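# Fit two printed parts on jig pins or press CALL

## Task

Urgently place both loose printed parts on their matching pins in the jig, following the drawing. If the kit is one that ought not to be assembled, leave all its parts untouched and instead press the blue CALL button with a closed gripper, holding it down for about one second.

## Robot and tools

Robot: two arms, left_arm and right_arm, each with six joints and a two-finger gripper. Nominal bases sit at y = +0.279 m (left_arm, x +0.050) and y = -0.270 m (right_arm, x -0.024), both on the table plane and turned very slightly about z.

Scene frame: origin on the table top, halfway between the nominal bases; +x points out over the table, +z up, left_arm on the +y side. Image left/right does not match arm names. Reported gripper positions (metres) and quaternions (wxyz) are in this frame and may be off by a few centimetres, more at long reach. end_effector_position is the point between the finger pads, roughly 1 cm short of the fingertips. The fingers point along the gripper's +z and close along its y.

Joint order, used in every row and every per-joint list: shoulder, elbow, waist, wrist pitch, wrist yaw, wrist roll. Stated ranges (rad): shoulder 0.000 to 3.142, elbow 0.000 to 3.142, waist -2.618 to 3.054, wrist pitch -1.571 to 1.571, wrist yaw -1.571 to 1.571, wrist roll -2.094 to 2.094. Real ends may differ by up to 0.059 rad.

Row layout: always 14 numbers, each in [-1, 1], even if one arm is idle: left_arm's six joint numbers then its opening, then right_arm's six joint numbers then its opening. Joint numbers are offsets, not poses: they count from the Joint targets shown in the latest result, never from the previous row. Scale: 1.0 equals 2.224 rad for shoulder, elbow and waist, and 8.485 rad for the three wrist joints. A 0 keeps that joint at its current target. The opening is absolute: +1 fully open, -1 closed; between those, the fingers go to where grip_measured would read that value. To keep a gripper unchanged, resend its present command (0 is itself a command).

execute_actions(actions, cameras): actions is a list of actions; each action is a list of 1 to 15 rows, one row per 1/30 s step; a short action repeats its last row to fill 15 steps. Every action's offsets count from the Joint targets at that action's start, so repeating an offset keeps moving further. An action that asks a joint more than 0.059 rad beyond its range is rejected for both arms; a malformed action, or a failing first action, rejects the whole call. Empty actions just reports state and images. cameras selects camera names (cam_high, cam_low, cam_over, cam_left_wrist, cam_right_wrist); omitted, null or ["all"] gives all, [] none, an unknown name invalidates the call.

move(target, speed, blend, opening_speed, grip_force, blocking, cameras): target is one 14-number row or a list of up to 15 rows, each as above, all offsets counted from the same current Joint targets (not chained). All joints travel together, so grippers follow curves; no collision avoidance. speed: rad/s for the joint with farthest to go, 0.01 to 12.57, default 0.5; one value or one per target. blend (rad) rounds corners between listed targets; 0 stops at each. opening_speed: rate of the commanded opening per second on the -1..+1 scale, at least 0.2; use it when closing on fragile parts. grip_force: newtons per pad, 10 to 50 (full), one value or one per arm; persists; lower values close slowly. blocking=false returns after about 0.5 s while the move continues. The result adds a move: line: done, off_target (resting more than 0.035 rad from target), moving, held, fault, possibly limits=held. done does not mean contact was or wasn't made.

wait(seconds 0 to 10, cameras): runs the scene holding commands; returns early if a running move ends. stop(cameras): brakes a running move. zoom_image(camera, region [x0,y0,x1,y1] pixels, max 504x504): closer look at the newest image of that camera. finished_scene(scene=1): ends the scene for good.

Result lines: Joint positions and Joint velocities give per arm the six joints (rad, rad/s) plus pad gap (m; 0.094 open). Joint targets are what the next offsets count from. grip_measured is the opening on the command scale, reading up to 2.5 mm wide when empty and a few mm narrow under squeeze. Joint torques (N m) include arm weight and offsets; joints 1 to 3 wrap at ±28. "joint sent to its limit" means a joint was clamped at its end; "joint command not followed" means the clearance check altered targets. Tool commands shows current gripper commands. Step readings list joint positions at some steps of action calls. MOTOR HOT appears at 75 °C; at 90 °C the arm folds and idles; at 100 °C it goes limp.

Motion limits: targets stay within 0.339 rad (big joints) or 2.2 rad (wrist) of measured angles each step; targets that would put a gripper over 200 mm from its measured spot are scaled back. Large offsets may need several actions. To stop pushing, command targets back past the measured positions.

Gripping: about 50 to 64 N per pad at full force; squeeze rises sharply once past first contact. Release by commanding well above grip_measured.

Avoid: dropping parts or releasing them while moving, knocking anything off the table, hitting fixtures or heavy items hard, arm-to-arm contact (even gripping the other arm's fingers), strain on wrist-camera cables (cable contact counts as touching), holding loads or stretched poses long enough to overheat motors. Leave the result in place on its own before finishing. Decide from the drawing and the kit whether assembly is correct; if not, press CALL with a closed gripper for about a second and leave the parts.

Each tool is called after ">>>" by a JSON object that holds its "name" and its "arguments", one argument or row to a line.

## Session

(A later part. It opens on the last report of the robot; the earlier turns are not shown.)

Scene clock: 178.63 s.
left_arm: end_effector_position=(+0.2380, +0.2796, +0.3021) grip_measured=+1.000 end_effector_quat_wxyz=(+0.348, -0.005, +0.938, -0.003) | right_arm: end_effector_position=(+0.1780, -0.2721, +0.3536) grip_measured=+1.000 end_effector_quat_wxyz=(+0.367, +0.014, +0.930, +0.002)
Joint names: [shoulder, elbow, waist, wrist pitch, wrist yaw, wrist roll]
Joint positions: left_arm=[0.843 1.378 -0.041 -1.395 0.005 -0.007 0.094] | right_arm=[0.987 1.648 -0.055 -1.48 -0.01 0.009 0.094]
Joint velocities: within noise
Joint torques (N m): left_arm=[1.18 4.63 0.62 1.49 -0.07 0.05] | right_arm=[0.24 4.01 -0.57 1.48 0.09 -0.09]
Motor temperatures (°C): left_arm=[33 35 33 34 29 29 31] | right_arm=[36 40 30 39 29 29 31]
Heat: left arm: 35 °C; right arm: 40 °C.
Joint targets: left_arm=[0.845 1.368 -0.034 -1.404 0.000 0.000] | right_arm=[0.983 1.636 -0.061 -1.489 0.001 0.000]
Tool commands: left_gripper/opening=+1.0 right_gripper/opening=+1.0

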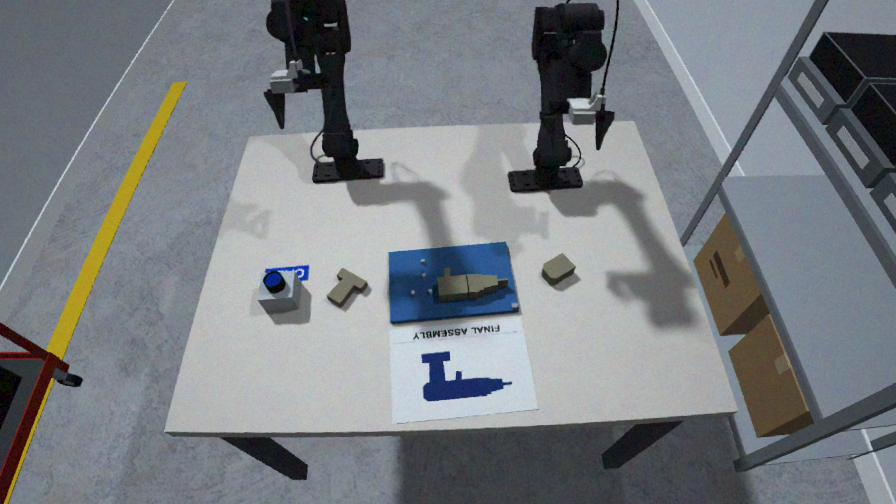

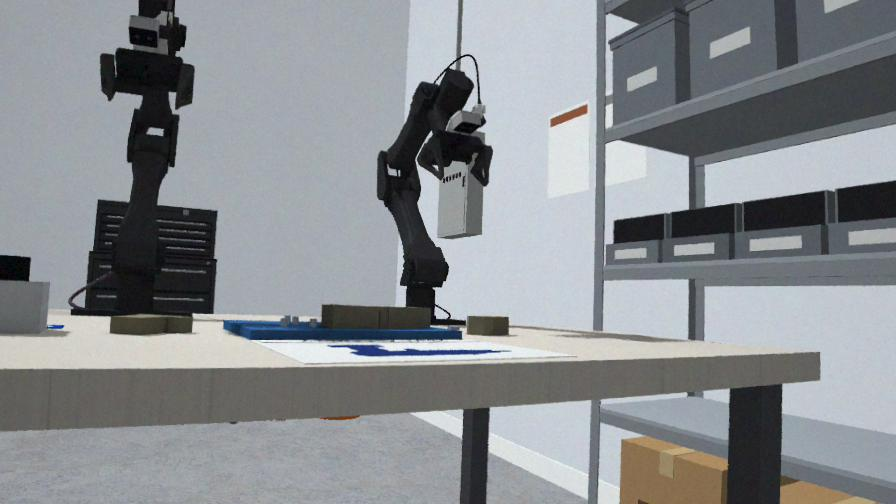

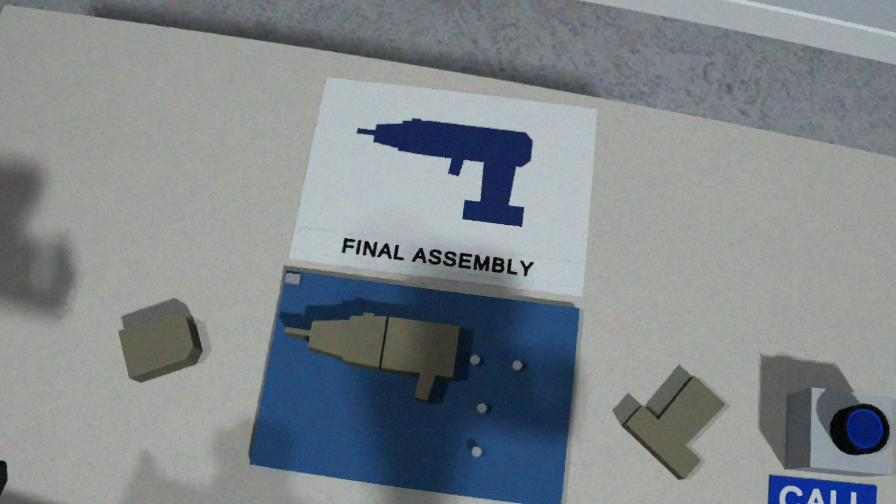

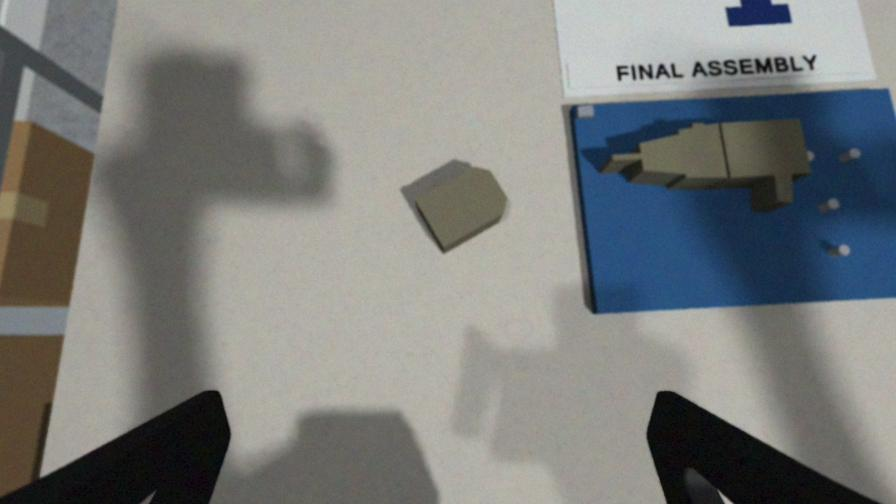

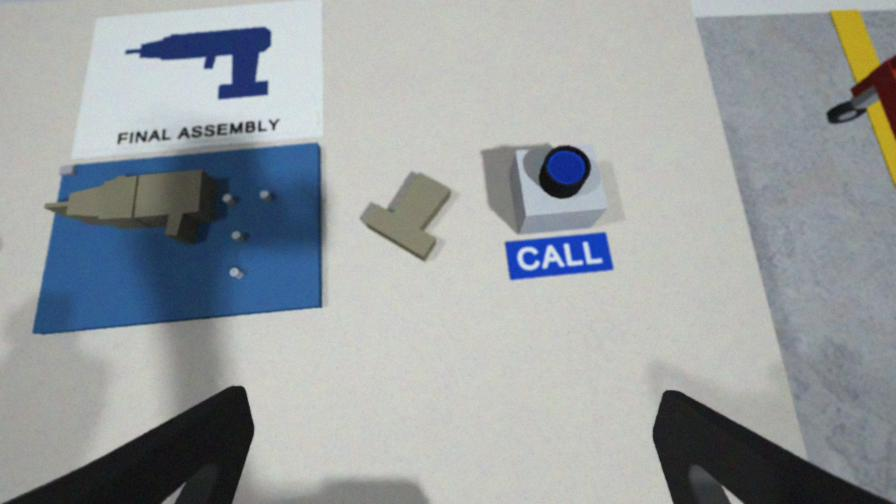

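>>> {"name": "move", "arguments": {
  "target": [0.4209,0,-0.0252,0.0296,-0.0007,0.116,1,0.4825,0.0427,0.0405,0.0283,0.0013,0.076,1],
  "speed": 0.8
}}

Scene clock: 221.00 s.
left_arm: end_effector_position=(+0.3773, +0.2678, +0.0871) grip_measured=+1.000 end_effector_quat_wxyz=(+0.009, +0.485, +0.874, +0.006) | right_arm: end_effector_position=(+0.3593, -0.2470, +0.0765) grip_measured=+1.000 end_effector_quat_wxyz=(-0.017, +0.287, +0.958, -0.003)
Joint names: [shoulder, elbow, waist, wrist pitch, wrist yaw, wrist roll]
Joint positions: left_arm=[1.773 1.376 -0.084 -1.152 -0.004 0.975 0.094] | right_arm=[2.051 1.708 0.024 -1.262 -0.006 0.635 0.094]
Joint torques (N m): left_arm=[-6.27 5.38 -0.59 0.27 -0.05 0.06] | right_arm=[-10.51 7.9 0.5 0.39 0.16 0.13]
Heat: left arm: 35 °C; right arm: 40 °C.
Joint targets: left_arm=[1.782 1.367 -0.090 -1.153 -0.006 0.984] | right_arm=[2.057 1.731 0.029 -1.249 0.011 0.645]
move: done

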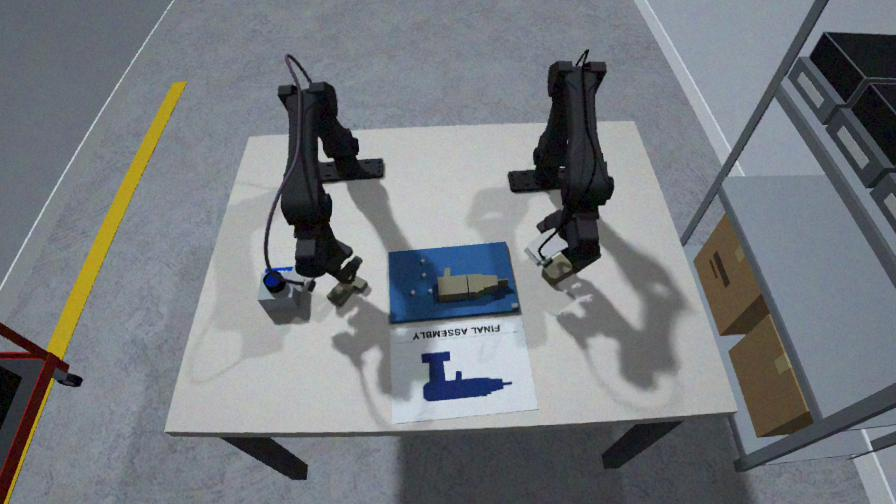

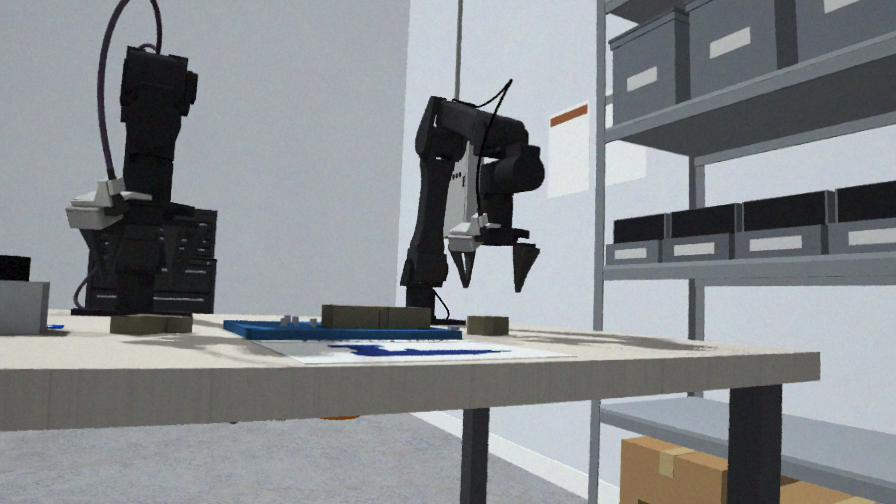

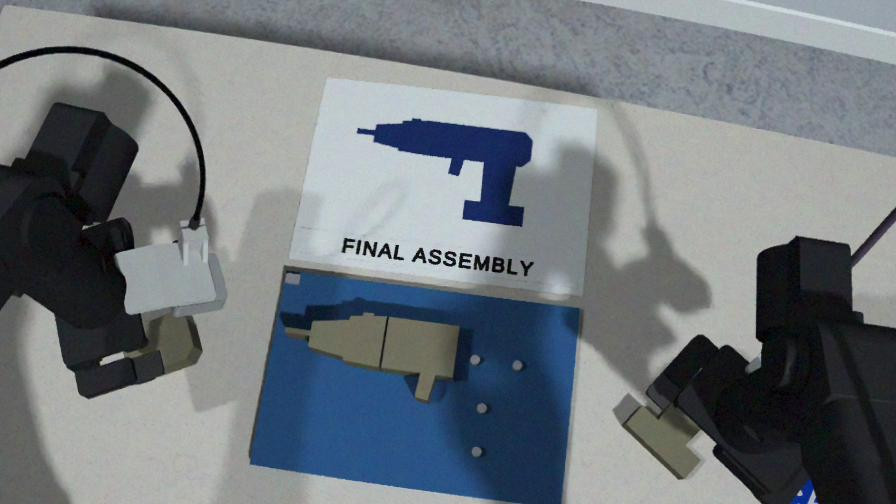

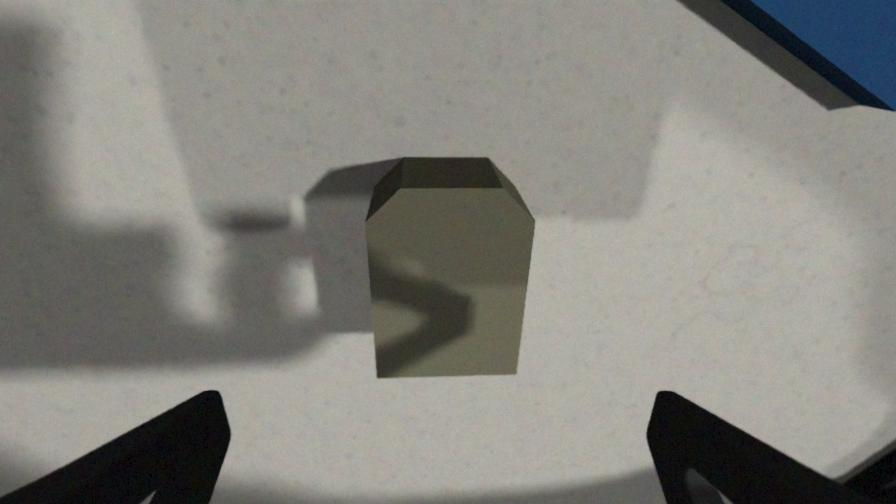

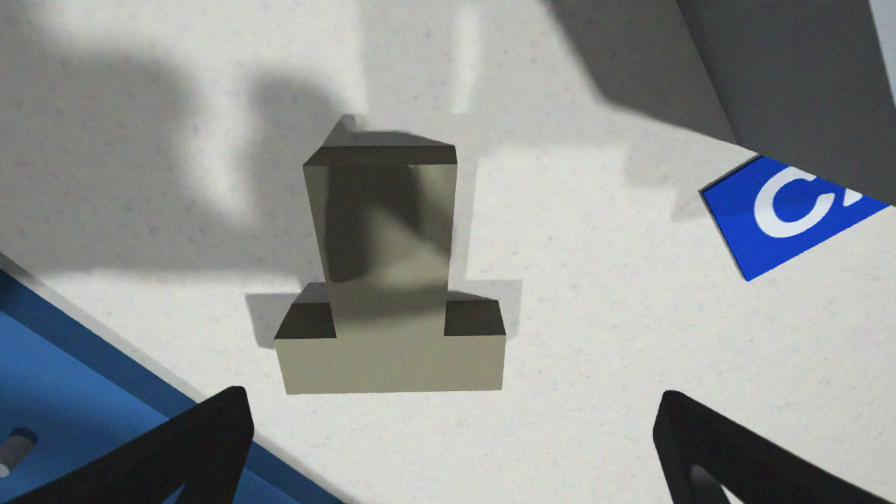

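>>> {"name": "move", "arguments": {
  "target": [0.0176,-0.0569,0.0086,0.0192,0,-0.0015,1,0.0234,-0.0409,0.0099,0.0187,0,0.0012,1],
  "speed": 0.3,
  "cameras": ["cam_left_wrist","cam_right_wrist","cam_low"]
}}

Scene clock: 243.97 s.
left_arm: end_effector_position=(+0.3778, +0.2698, +0.0473) grip_measured=+1.000 end_effector_quat_wxyz=(+0.012, +0.483, +0.876, +0.008) | right_arm: end_effector_position=(+0.3798, -0.2370, +0.0482) grip_measured=+1.000 end_effector_quat_wxyz=(+0.013, +0.281, +0.960, +0.008)
Joint names: [shoulder, elbow, waist, wrist pitch, wrist yaw, wrist roll]
Joint positions: left_arm=[1.804 1.251 -0.078 -0.989 -0.004 0.976 0.094] | right_arm=[2.089 1.653 0.046 -1.105 -0.006 0.645 0.094]
Joint torques (N m): left_arm=[-5.72 5.11 0.64 0.24 -0.05 -0.05] | right_arm=[-9.77 5.03 0.51 0.5 0.15 0.11]
Heat: left arm: 34 °C; right arm: 40 °C.
Joint targets: left_arm=[1.821 1.241 -0.071 -0.990 -0.006 0.971] | right_arm=[2.109 1.640 0.051 -1.090 0.011 0.655]
move: done
Images, in order (width x height): cam_low 896x504, cam_left_wrist 896x504, cam_right_wrist 896x504.

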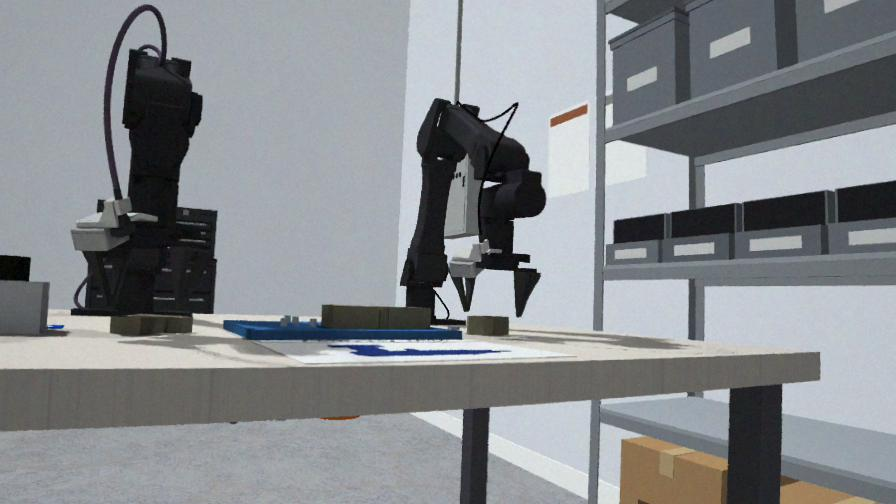

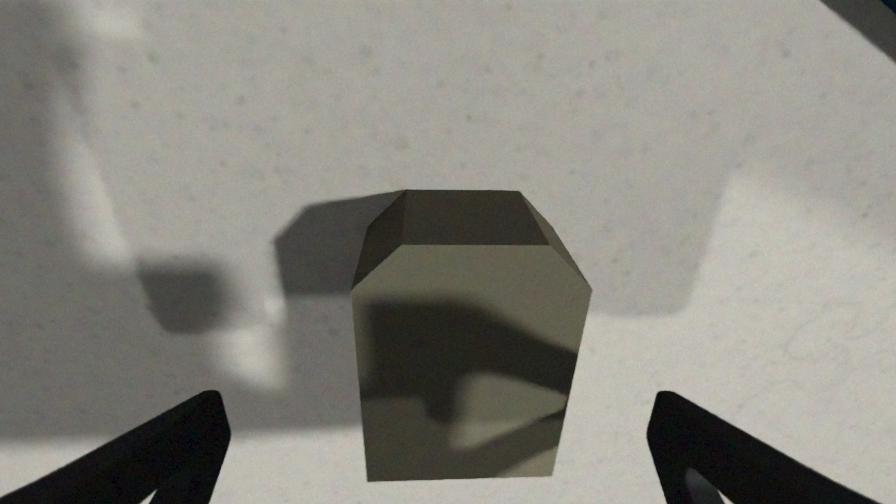

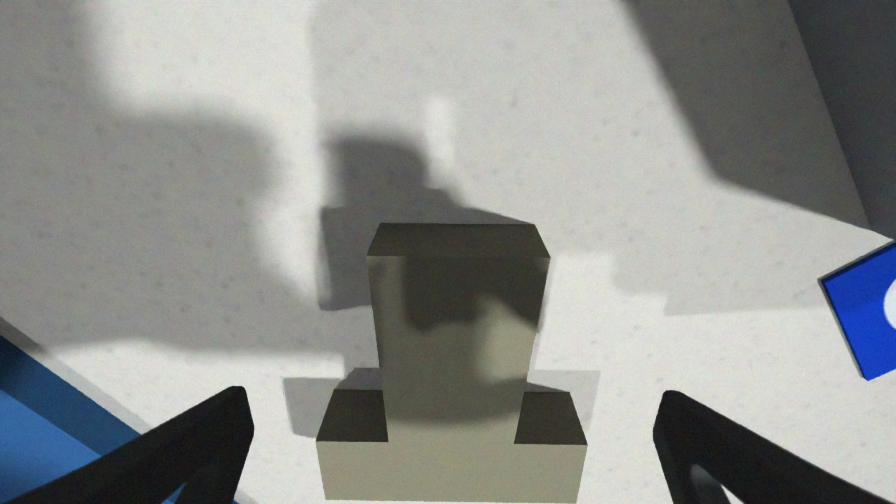

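>>> {"name": "move", "arguments": {
  "target": [0.0166,-0.0315,0.0004,0.0093,0,-0.0034,1,0.0241,-0.0153,0.0022,0.0068,0,0,1],
  "speed": 0.15,
  "cameras": ["cam_left_wrist","cam_right_wrist","cam_low"]
}}

Scene clock: 257.97 s.
left_arm: end_effector_position=(+0.3708, +0.2701, +0.0203) grip_measured=+1.000 end_effector_quat_wxyz=(+0.000, +0.471, +0.882, +0.002) | right_arm: end_effector_position=(+0.3797, -0.2358, +0.0210) grip_measured=+1.000 end_effector_quat_wxyz=(+0.001, +0.280, +0.960, +0.004)
Joint names: [shoulder, elbow, waist, wrist pitch, wrist yaw, wrist roll]
Joint positions: left_arm=[1.839 1.181 -0.078 -0.911 -0.004 0.949 0.094] | right_arm=[2.139 1.62 0.049 -1.047 -0.006 0.645 0.094]
Joint torques (N m): left_arm=[-5.65 4.77 0.73 0.18 -0.07 -0.07] | right_arm=[-9.73 4.78 0.69 0.47 0.15 0.13]
Heat: left arm: 34 °C; right arm: 39 °C.
Joint targets: left_arm=[1.858 1.171 -0.070 -0.911 -0.006 0.942] | right_arm=[2.163 1.606 0.056 -1.033 0.011 0.655]
move: done
Images, in order (width x height): cam_low 896x504, cam_left_wrist 896x504, cam_right_wrist 896x504.

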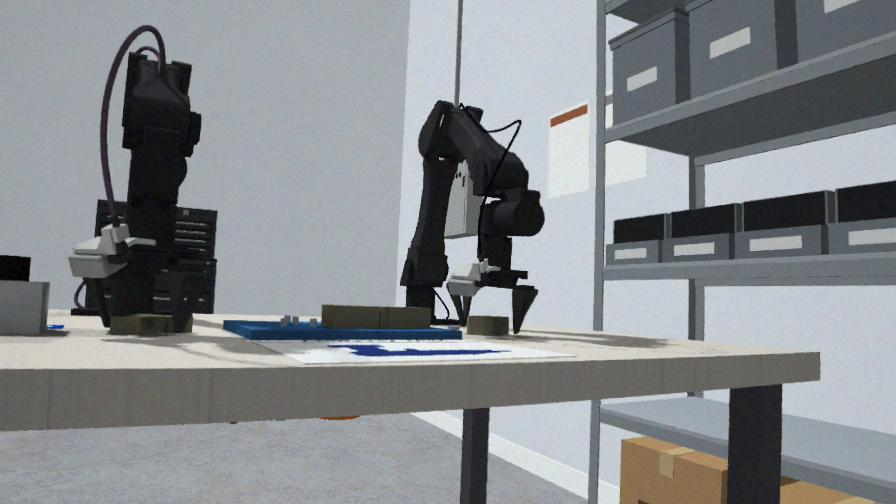

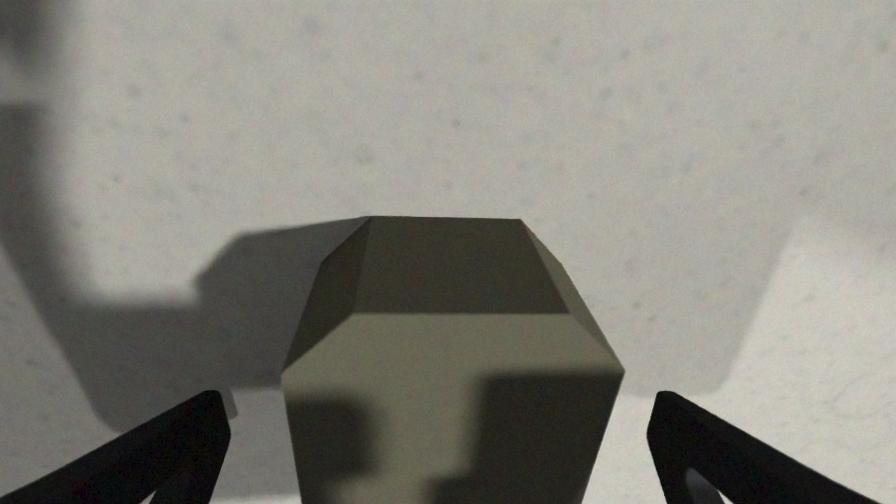

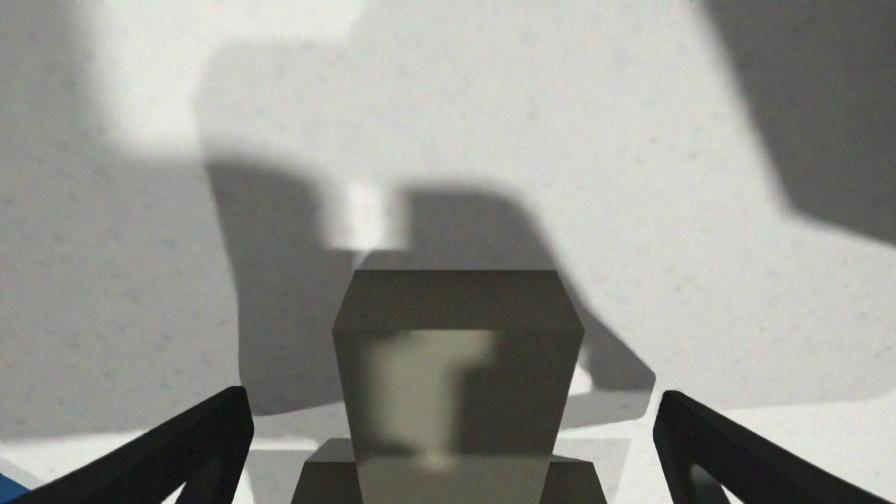

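>>> {"name": "move", "arguments": {
  "target": [0,0,0,0,0,0,-0.2,0,0,0,0,0,0,-0.4],
  "grip_force": 40,
  "opening_speed": 0.7,
  "cameras": ["cam_left_wrist","cam_right_wrist"]
}}

Scene clock: 264.53 s.
left_arm: end_effector_position=(+0.3710, +0.2705, +0.0203) grip_measured=+0.018 end_effector_quat_wxyz=(+0.000, +0.471, +0.882, +0.004) | right_arm: end_effector_position=(+0.3800, -0.2357, +0.0210) grip_measured=-0.222 end_effector_quat_wxyz=(+0.001, +0.280, +0.960, +0.004)
Joint names: [shoulder, elbow, waist, wrist pitch, wrist yaw, wrist roll]
Joint positions: left_arm=[1.839 1.181 -0.078 -0.91 -0.006 0.949 0.048] | right_arm=[2.139 1.62 0.049 -1.046 -0.006 0.646 0.037]
Joint torques (N m): left_arm=[-5.71 4.75 0.7 0.22 -0.03 -0.06] | right_arm=[-9.72 4.79 0.66 0.48 0.15 0.11]
Heat: left arm: 34 °C; right arm: 39 °C.
Joint targets: left_arm=[1.858 1.171 -0.070 -0.911 -0.006 0.943] | right_arm=[2.163 1.606 0.056 -1.033 0.011 0.655]
grip_force (N): 40, 40
move: done
Images, in order (width x height): cam_left_wrist 896x504, cam_right_wrist 896x504.

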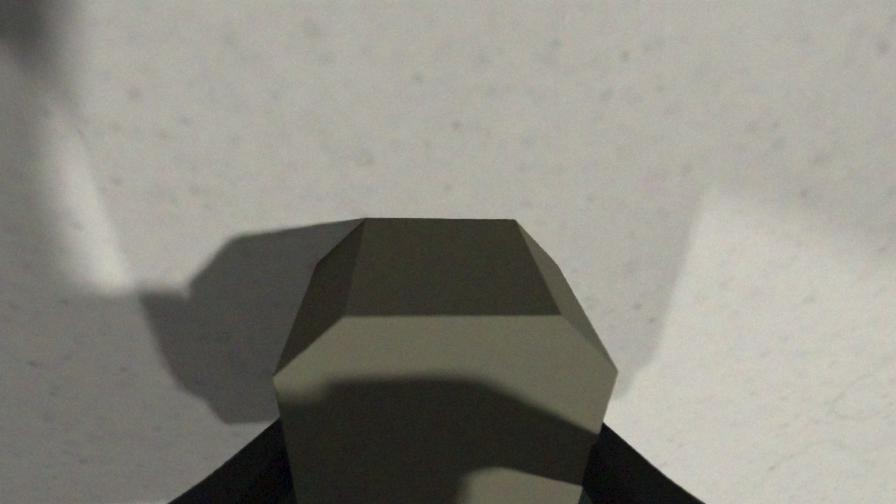

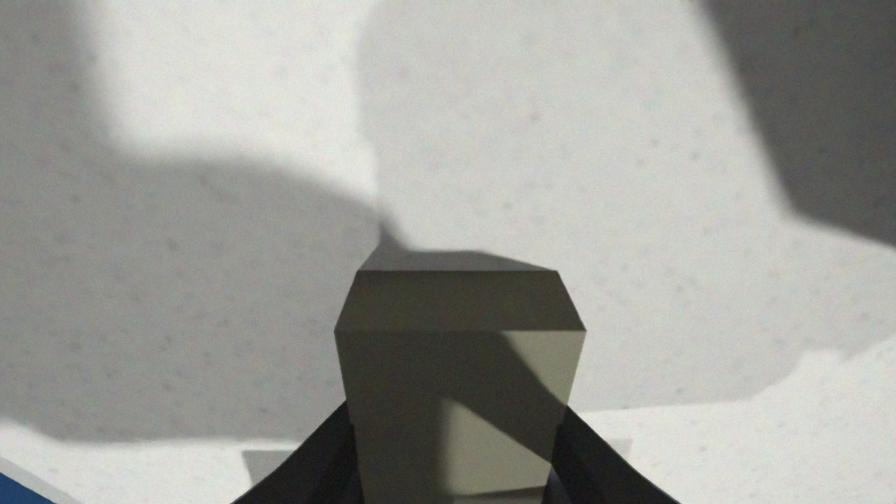

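>>> {"name": "move", "arguments": {
  "target": [
    [-0.0899,0,0,0,0,0,-0.2,-0.0899,0,0,0,0,0,-0.4],
    [-0.0899,0.1255,0,0.0838,0,0,-0.2,-0.2262,-0.0701,0,0.0982,0,0,-0.4]
  ],
  "blend": 0.1,
  "speed": 0.6
}}

>>> {"name": "zoom_image", "arguments": {
  "camera": "cam_low",
  "region": [40, 60, 240, 260]
}}

>>> {"name": "zoom_image", "arguments": {
  "camera": "cam_low",
  "region": [420, 60, 620, 260]
}}

Scene clock: 273.70 s.
left_arm: end_effector_position=(+0.5715, +0.2640, +0.2493) grip_measured=+0.018 end_effector_quat_wxyz=(+0.452, +0.405, +0.762, +0.226) | right_arm: end_effector_position=(+0.5024, -0.2261, +0.2762) grip_measured=-0.223 end_effector_quat_wxyz=(+0.495, +0.237, +0.814, +0.192)
Joint names: [shoulder, elbow, waist, wrist pitch, wrist yaw, wrist roll]
Joint positions: left_arm=[1.688 1.413 -0.078 -0.236 -0.006 0.949 0.048] | right_arm=[1.688 1.467 0.049 -0.231 -0.006 0.65 0.036]
Joint torques (N m): left_arm=[-9.68 10.67 0.75 2.36 -0.02 -0.07] | right_arm=[-11.58 6.19 0.68 2.24 0.16 0.07]
Heat: left arm: 34 °C; right arm: 39 °C.
Joint targets: left_arm=[1.658 1.450 -0.070 -0.200 -0.006 0.943] | right_arm=[1.659 1.450 0.056 -0.199 0.011 0.655]
grip_force (N): 40, 40
move: off_target (left_arm); left_arm: the elbow is farthest, 0.037 rad from its target

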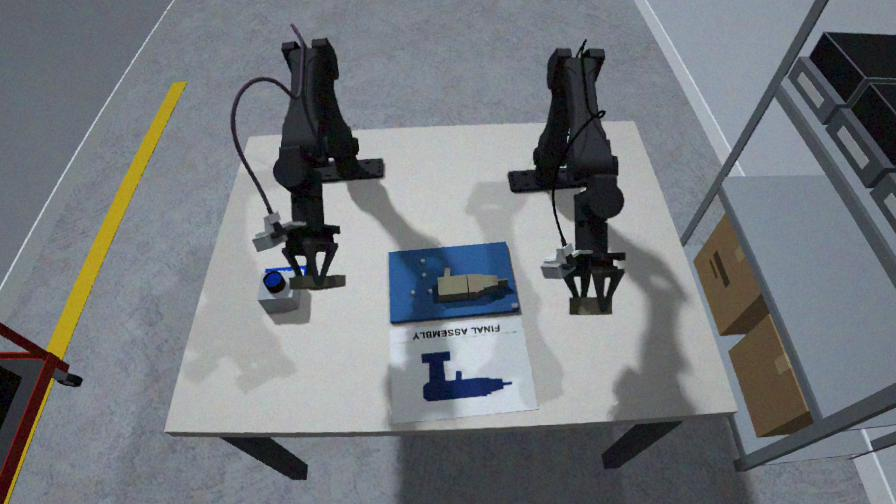

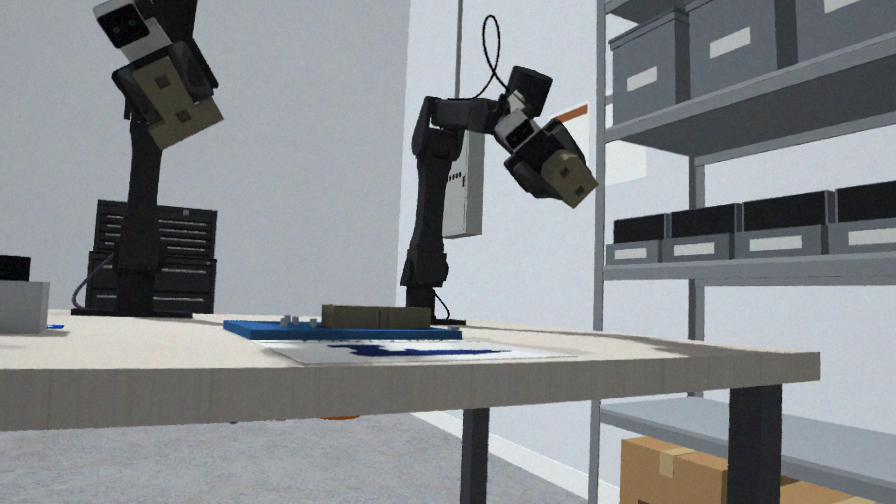

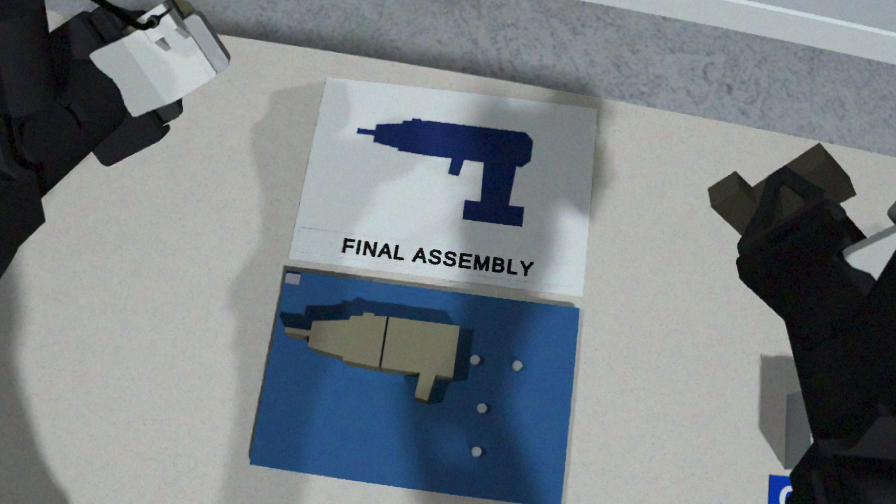

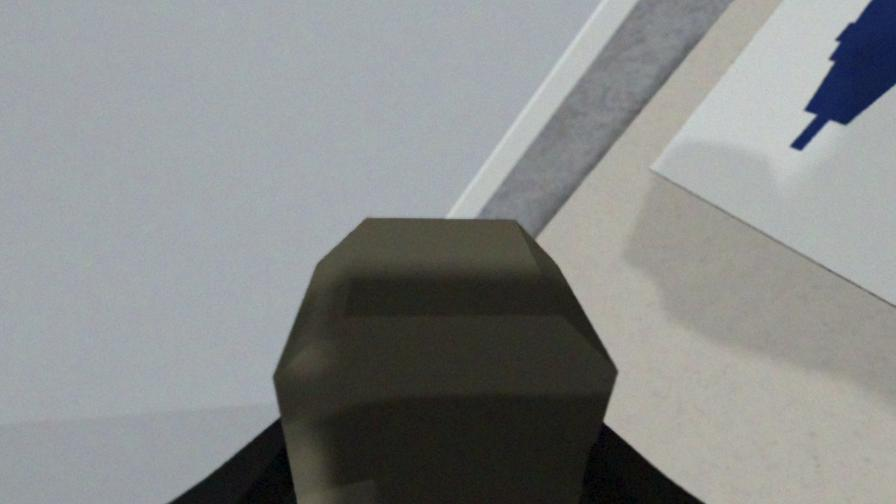

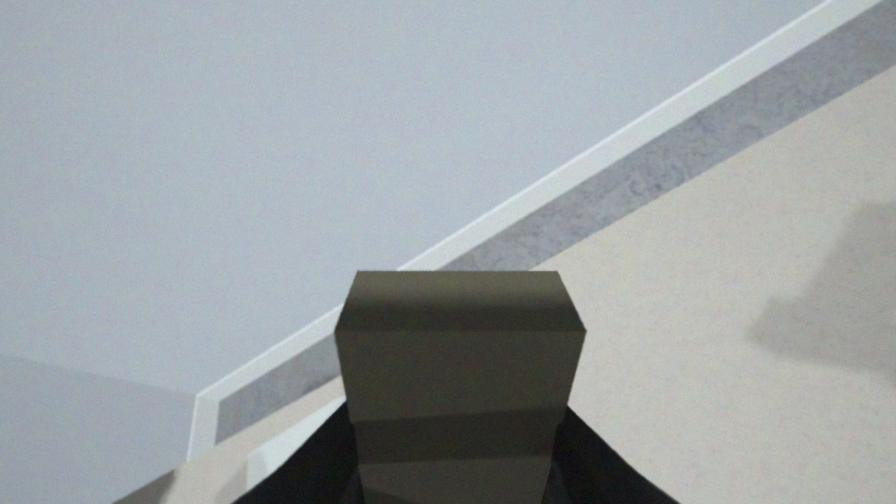

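Scaled by 2.520.

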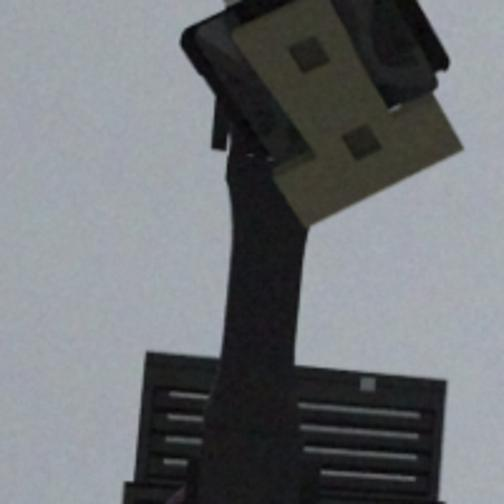

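Scaled by 2.520.

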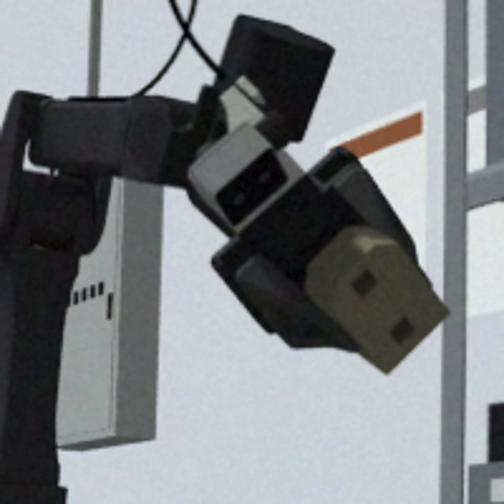

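>>> {"name": "zoom_image", "arguments": {
  "camera": "cam_low",
  "region": [530, 135, 610, 215]
}}

>>> {"name": "zoom_image", "arguments": {
  "camera": "cam_low",
  "region": [100, 40, 230, 160]
}}

Scaled by 6.300.

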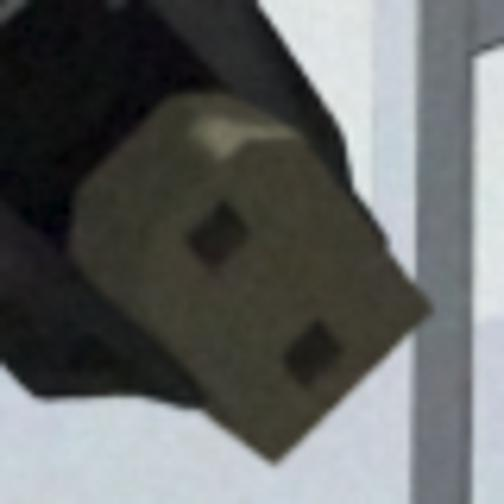

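Scaled by 3.877.

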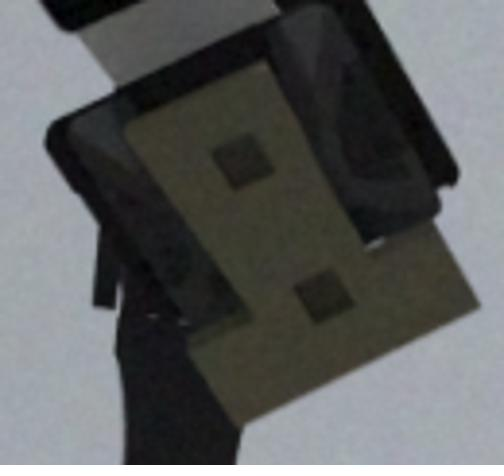

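>>> {"name": "move", "arguments": {
  "target": [0,0,0,0.0283,0.0495,0,-0.2,0,0,0,0,0,0,-0.4],
  "speed": 0.6,
  "cameras": ["cam_low"]
}}

>>> {"name": "zoom_image", "arguments": {
  "camera": "cam_low",
  "region": [510, 110, 600, 200]
}}

Scene clock: 319.40 s.
left_arm: end_effector_position=(+0.5787, +0.1939, +0.3080) grip_measured=+0.018 end_effector_quat_wxyz=(+0.600, +0.473, +0.634, +0.122) | right_arm: end_effector_position=(+0.5025, -0.2261, +0.2763) grip_measured=-0.223 end_effector_quat_wxyz=(+0.495, +0.237, +0.814, +0.192)
Joint names: [shoulder, elbow, waist, wrist pitch, wrist yaw, wrist roll]
Joint positions: left_arm=[1.688 1.413 -0.076 0.001 0.397 0.949 0.048] | right_arm=[1.688 1.467 0.049 -0.231 -0.006 0.65 0.036]
Joint torques (N m): left_arm=[-9.63 10.69 0.58 2.53 0.18 -0.1] | right_arm=[-11.56 6.19 0.66 2.25 0.15 0.07]
Motor temperatures (°C): left_arm=[39 38 33 37 29 29 32] | right_arm=[43 39 30 42 29 29 32]
Heat: left arm: 39 °C; right arm: 43 °C.
Joint targets: left_arm=[1.658 1.450 -0.070 0.041 0.414 0.943] | right_arm=[1.659 1.450 0.056 -0.199 0.011 0.655]
grip_force (N): 40, 40
move: off_target (left_arm); left_arm: the wrist pitch is farthest, 0.039 rad from its target
Images, in order (width x height): cam_low 896x504.

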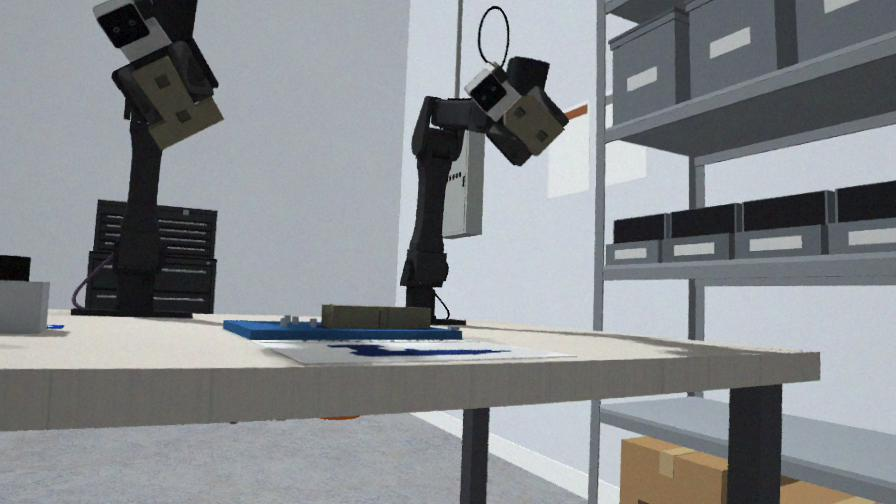

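Scaled by 5.600.

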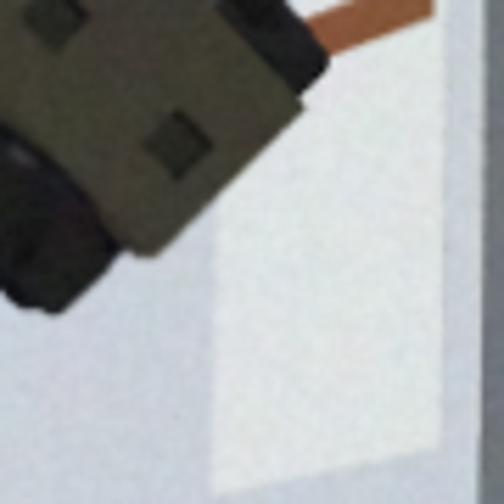

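>>> {"name": "zoom_image", "arguments": {
  "camera": "cam_low",
  "region": [490, 75, 580, 165]
}}

Scaled by 5.600.

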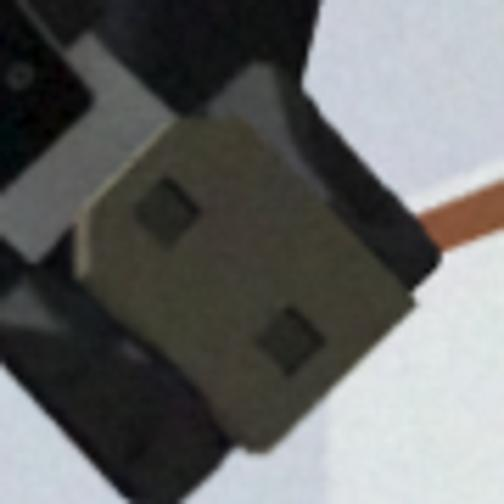

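>>> {"name": "move", "arguments": {
  "target": [0.3597,0.4317,-0.2833,-0.184,-0.0488,-0.0087,-0.2,-0.2064,0,-0.08,0,0,0,-0.4],
  "speed": 0.8
}}

Scene clock: 349.43 s.
left_arm: end_effector_position=(+0.4252, -0.0119, +0.0843) grip_measured=+0.018 end_effector_quat_wxyz=(+0.011, +0.695, +0.719, +0.000) | right_arm: end_effector_position=(+0.3763, -0.3031, +0.4887) grip_measured=-0.223 end_effector_quat_wxyz=(+0.686, +0.251, +0.653, +0.200)
Joint names: [shoulder, elbow, waist, wrist pitch, wrist yaw, wrist roll]
Joint positions: left_arm=[2.438 2.378 -0.706 -1.49 0.002 0.875 0.048] | right_arm=[1.215 1.46 -0.117 -0.224 -0.003 0.651 0.036]
Joint torques (N m): left_arm=[-9.99 8.8 0.66 -0.1 -0.06 -0.07] | right_arm=[-4.94 6.16 -0.44 2.27 0.14 0.06]
Heat: left arm: 40 °C; right arm: 44 °C.
Joint targets: left_arm=[2.458 2.410 -0.701 -1.521 0.000 0.868] | right_arm=[1.200 1.450 -0.122 -0.199 0.012 0.655]
grip_force (N): 40, 40
move: done

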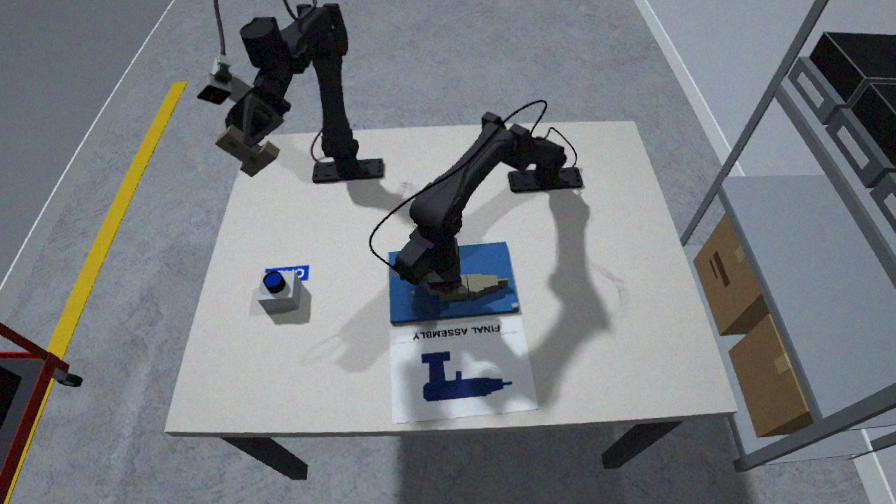

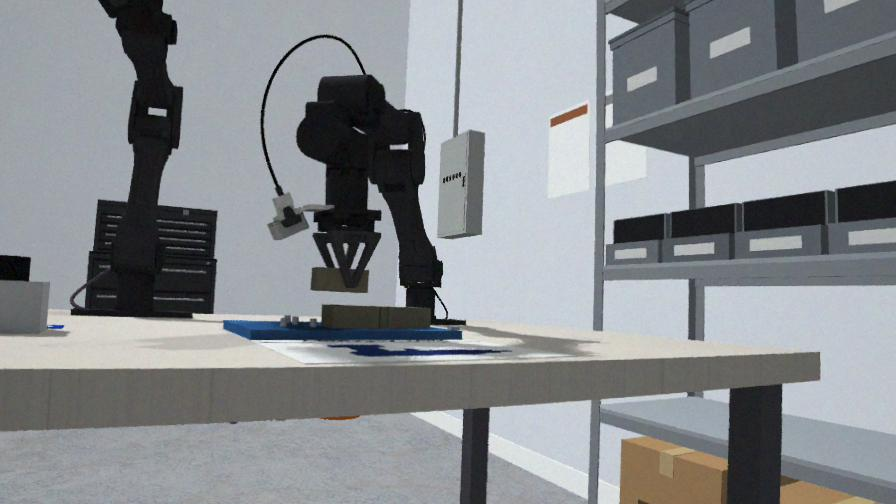

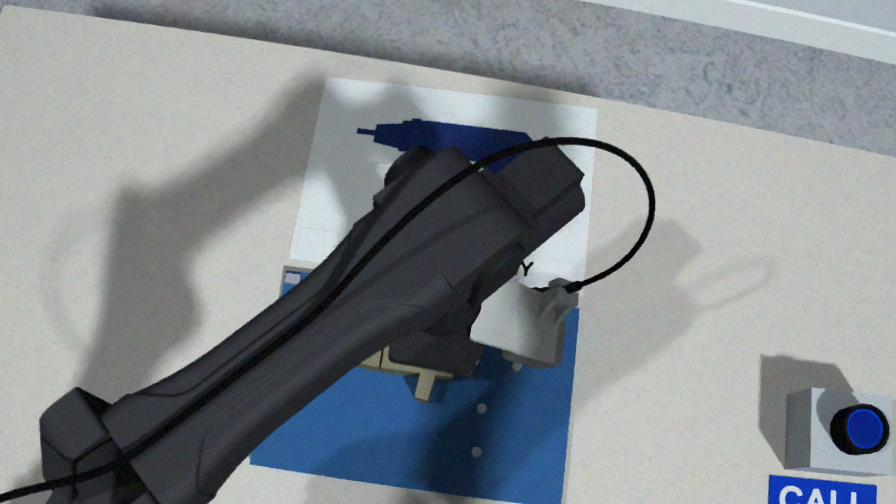

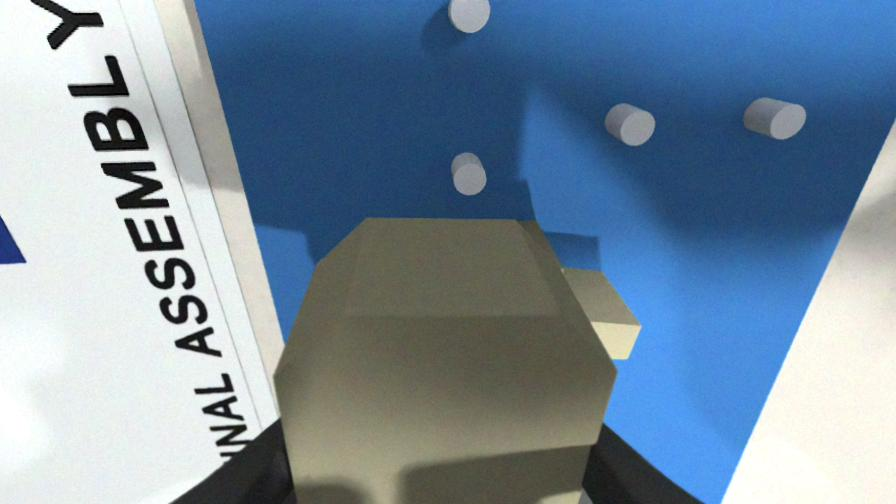

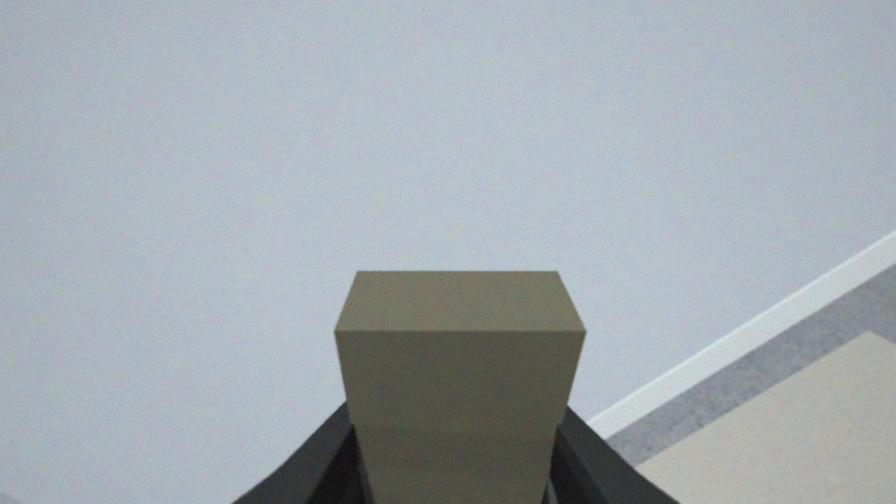

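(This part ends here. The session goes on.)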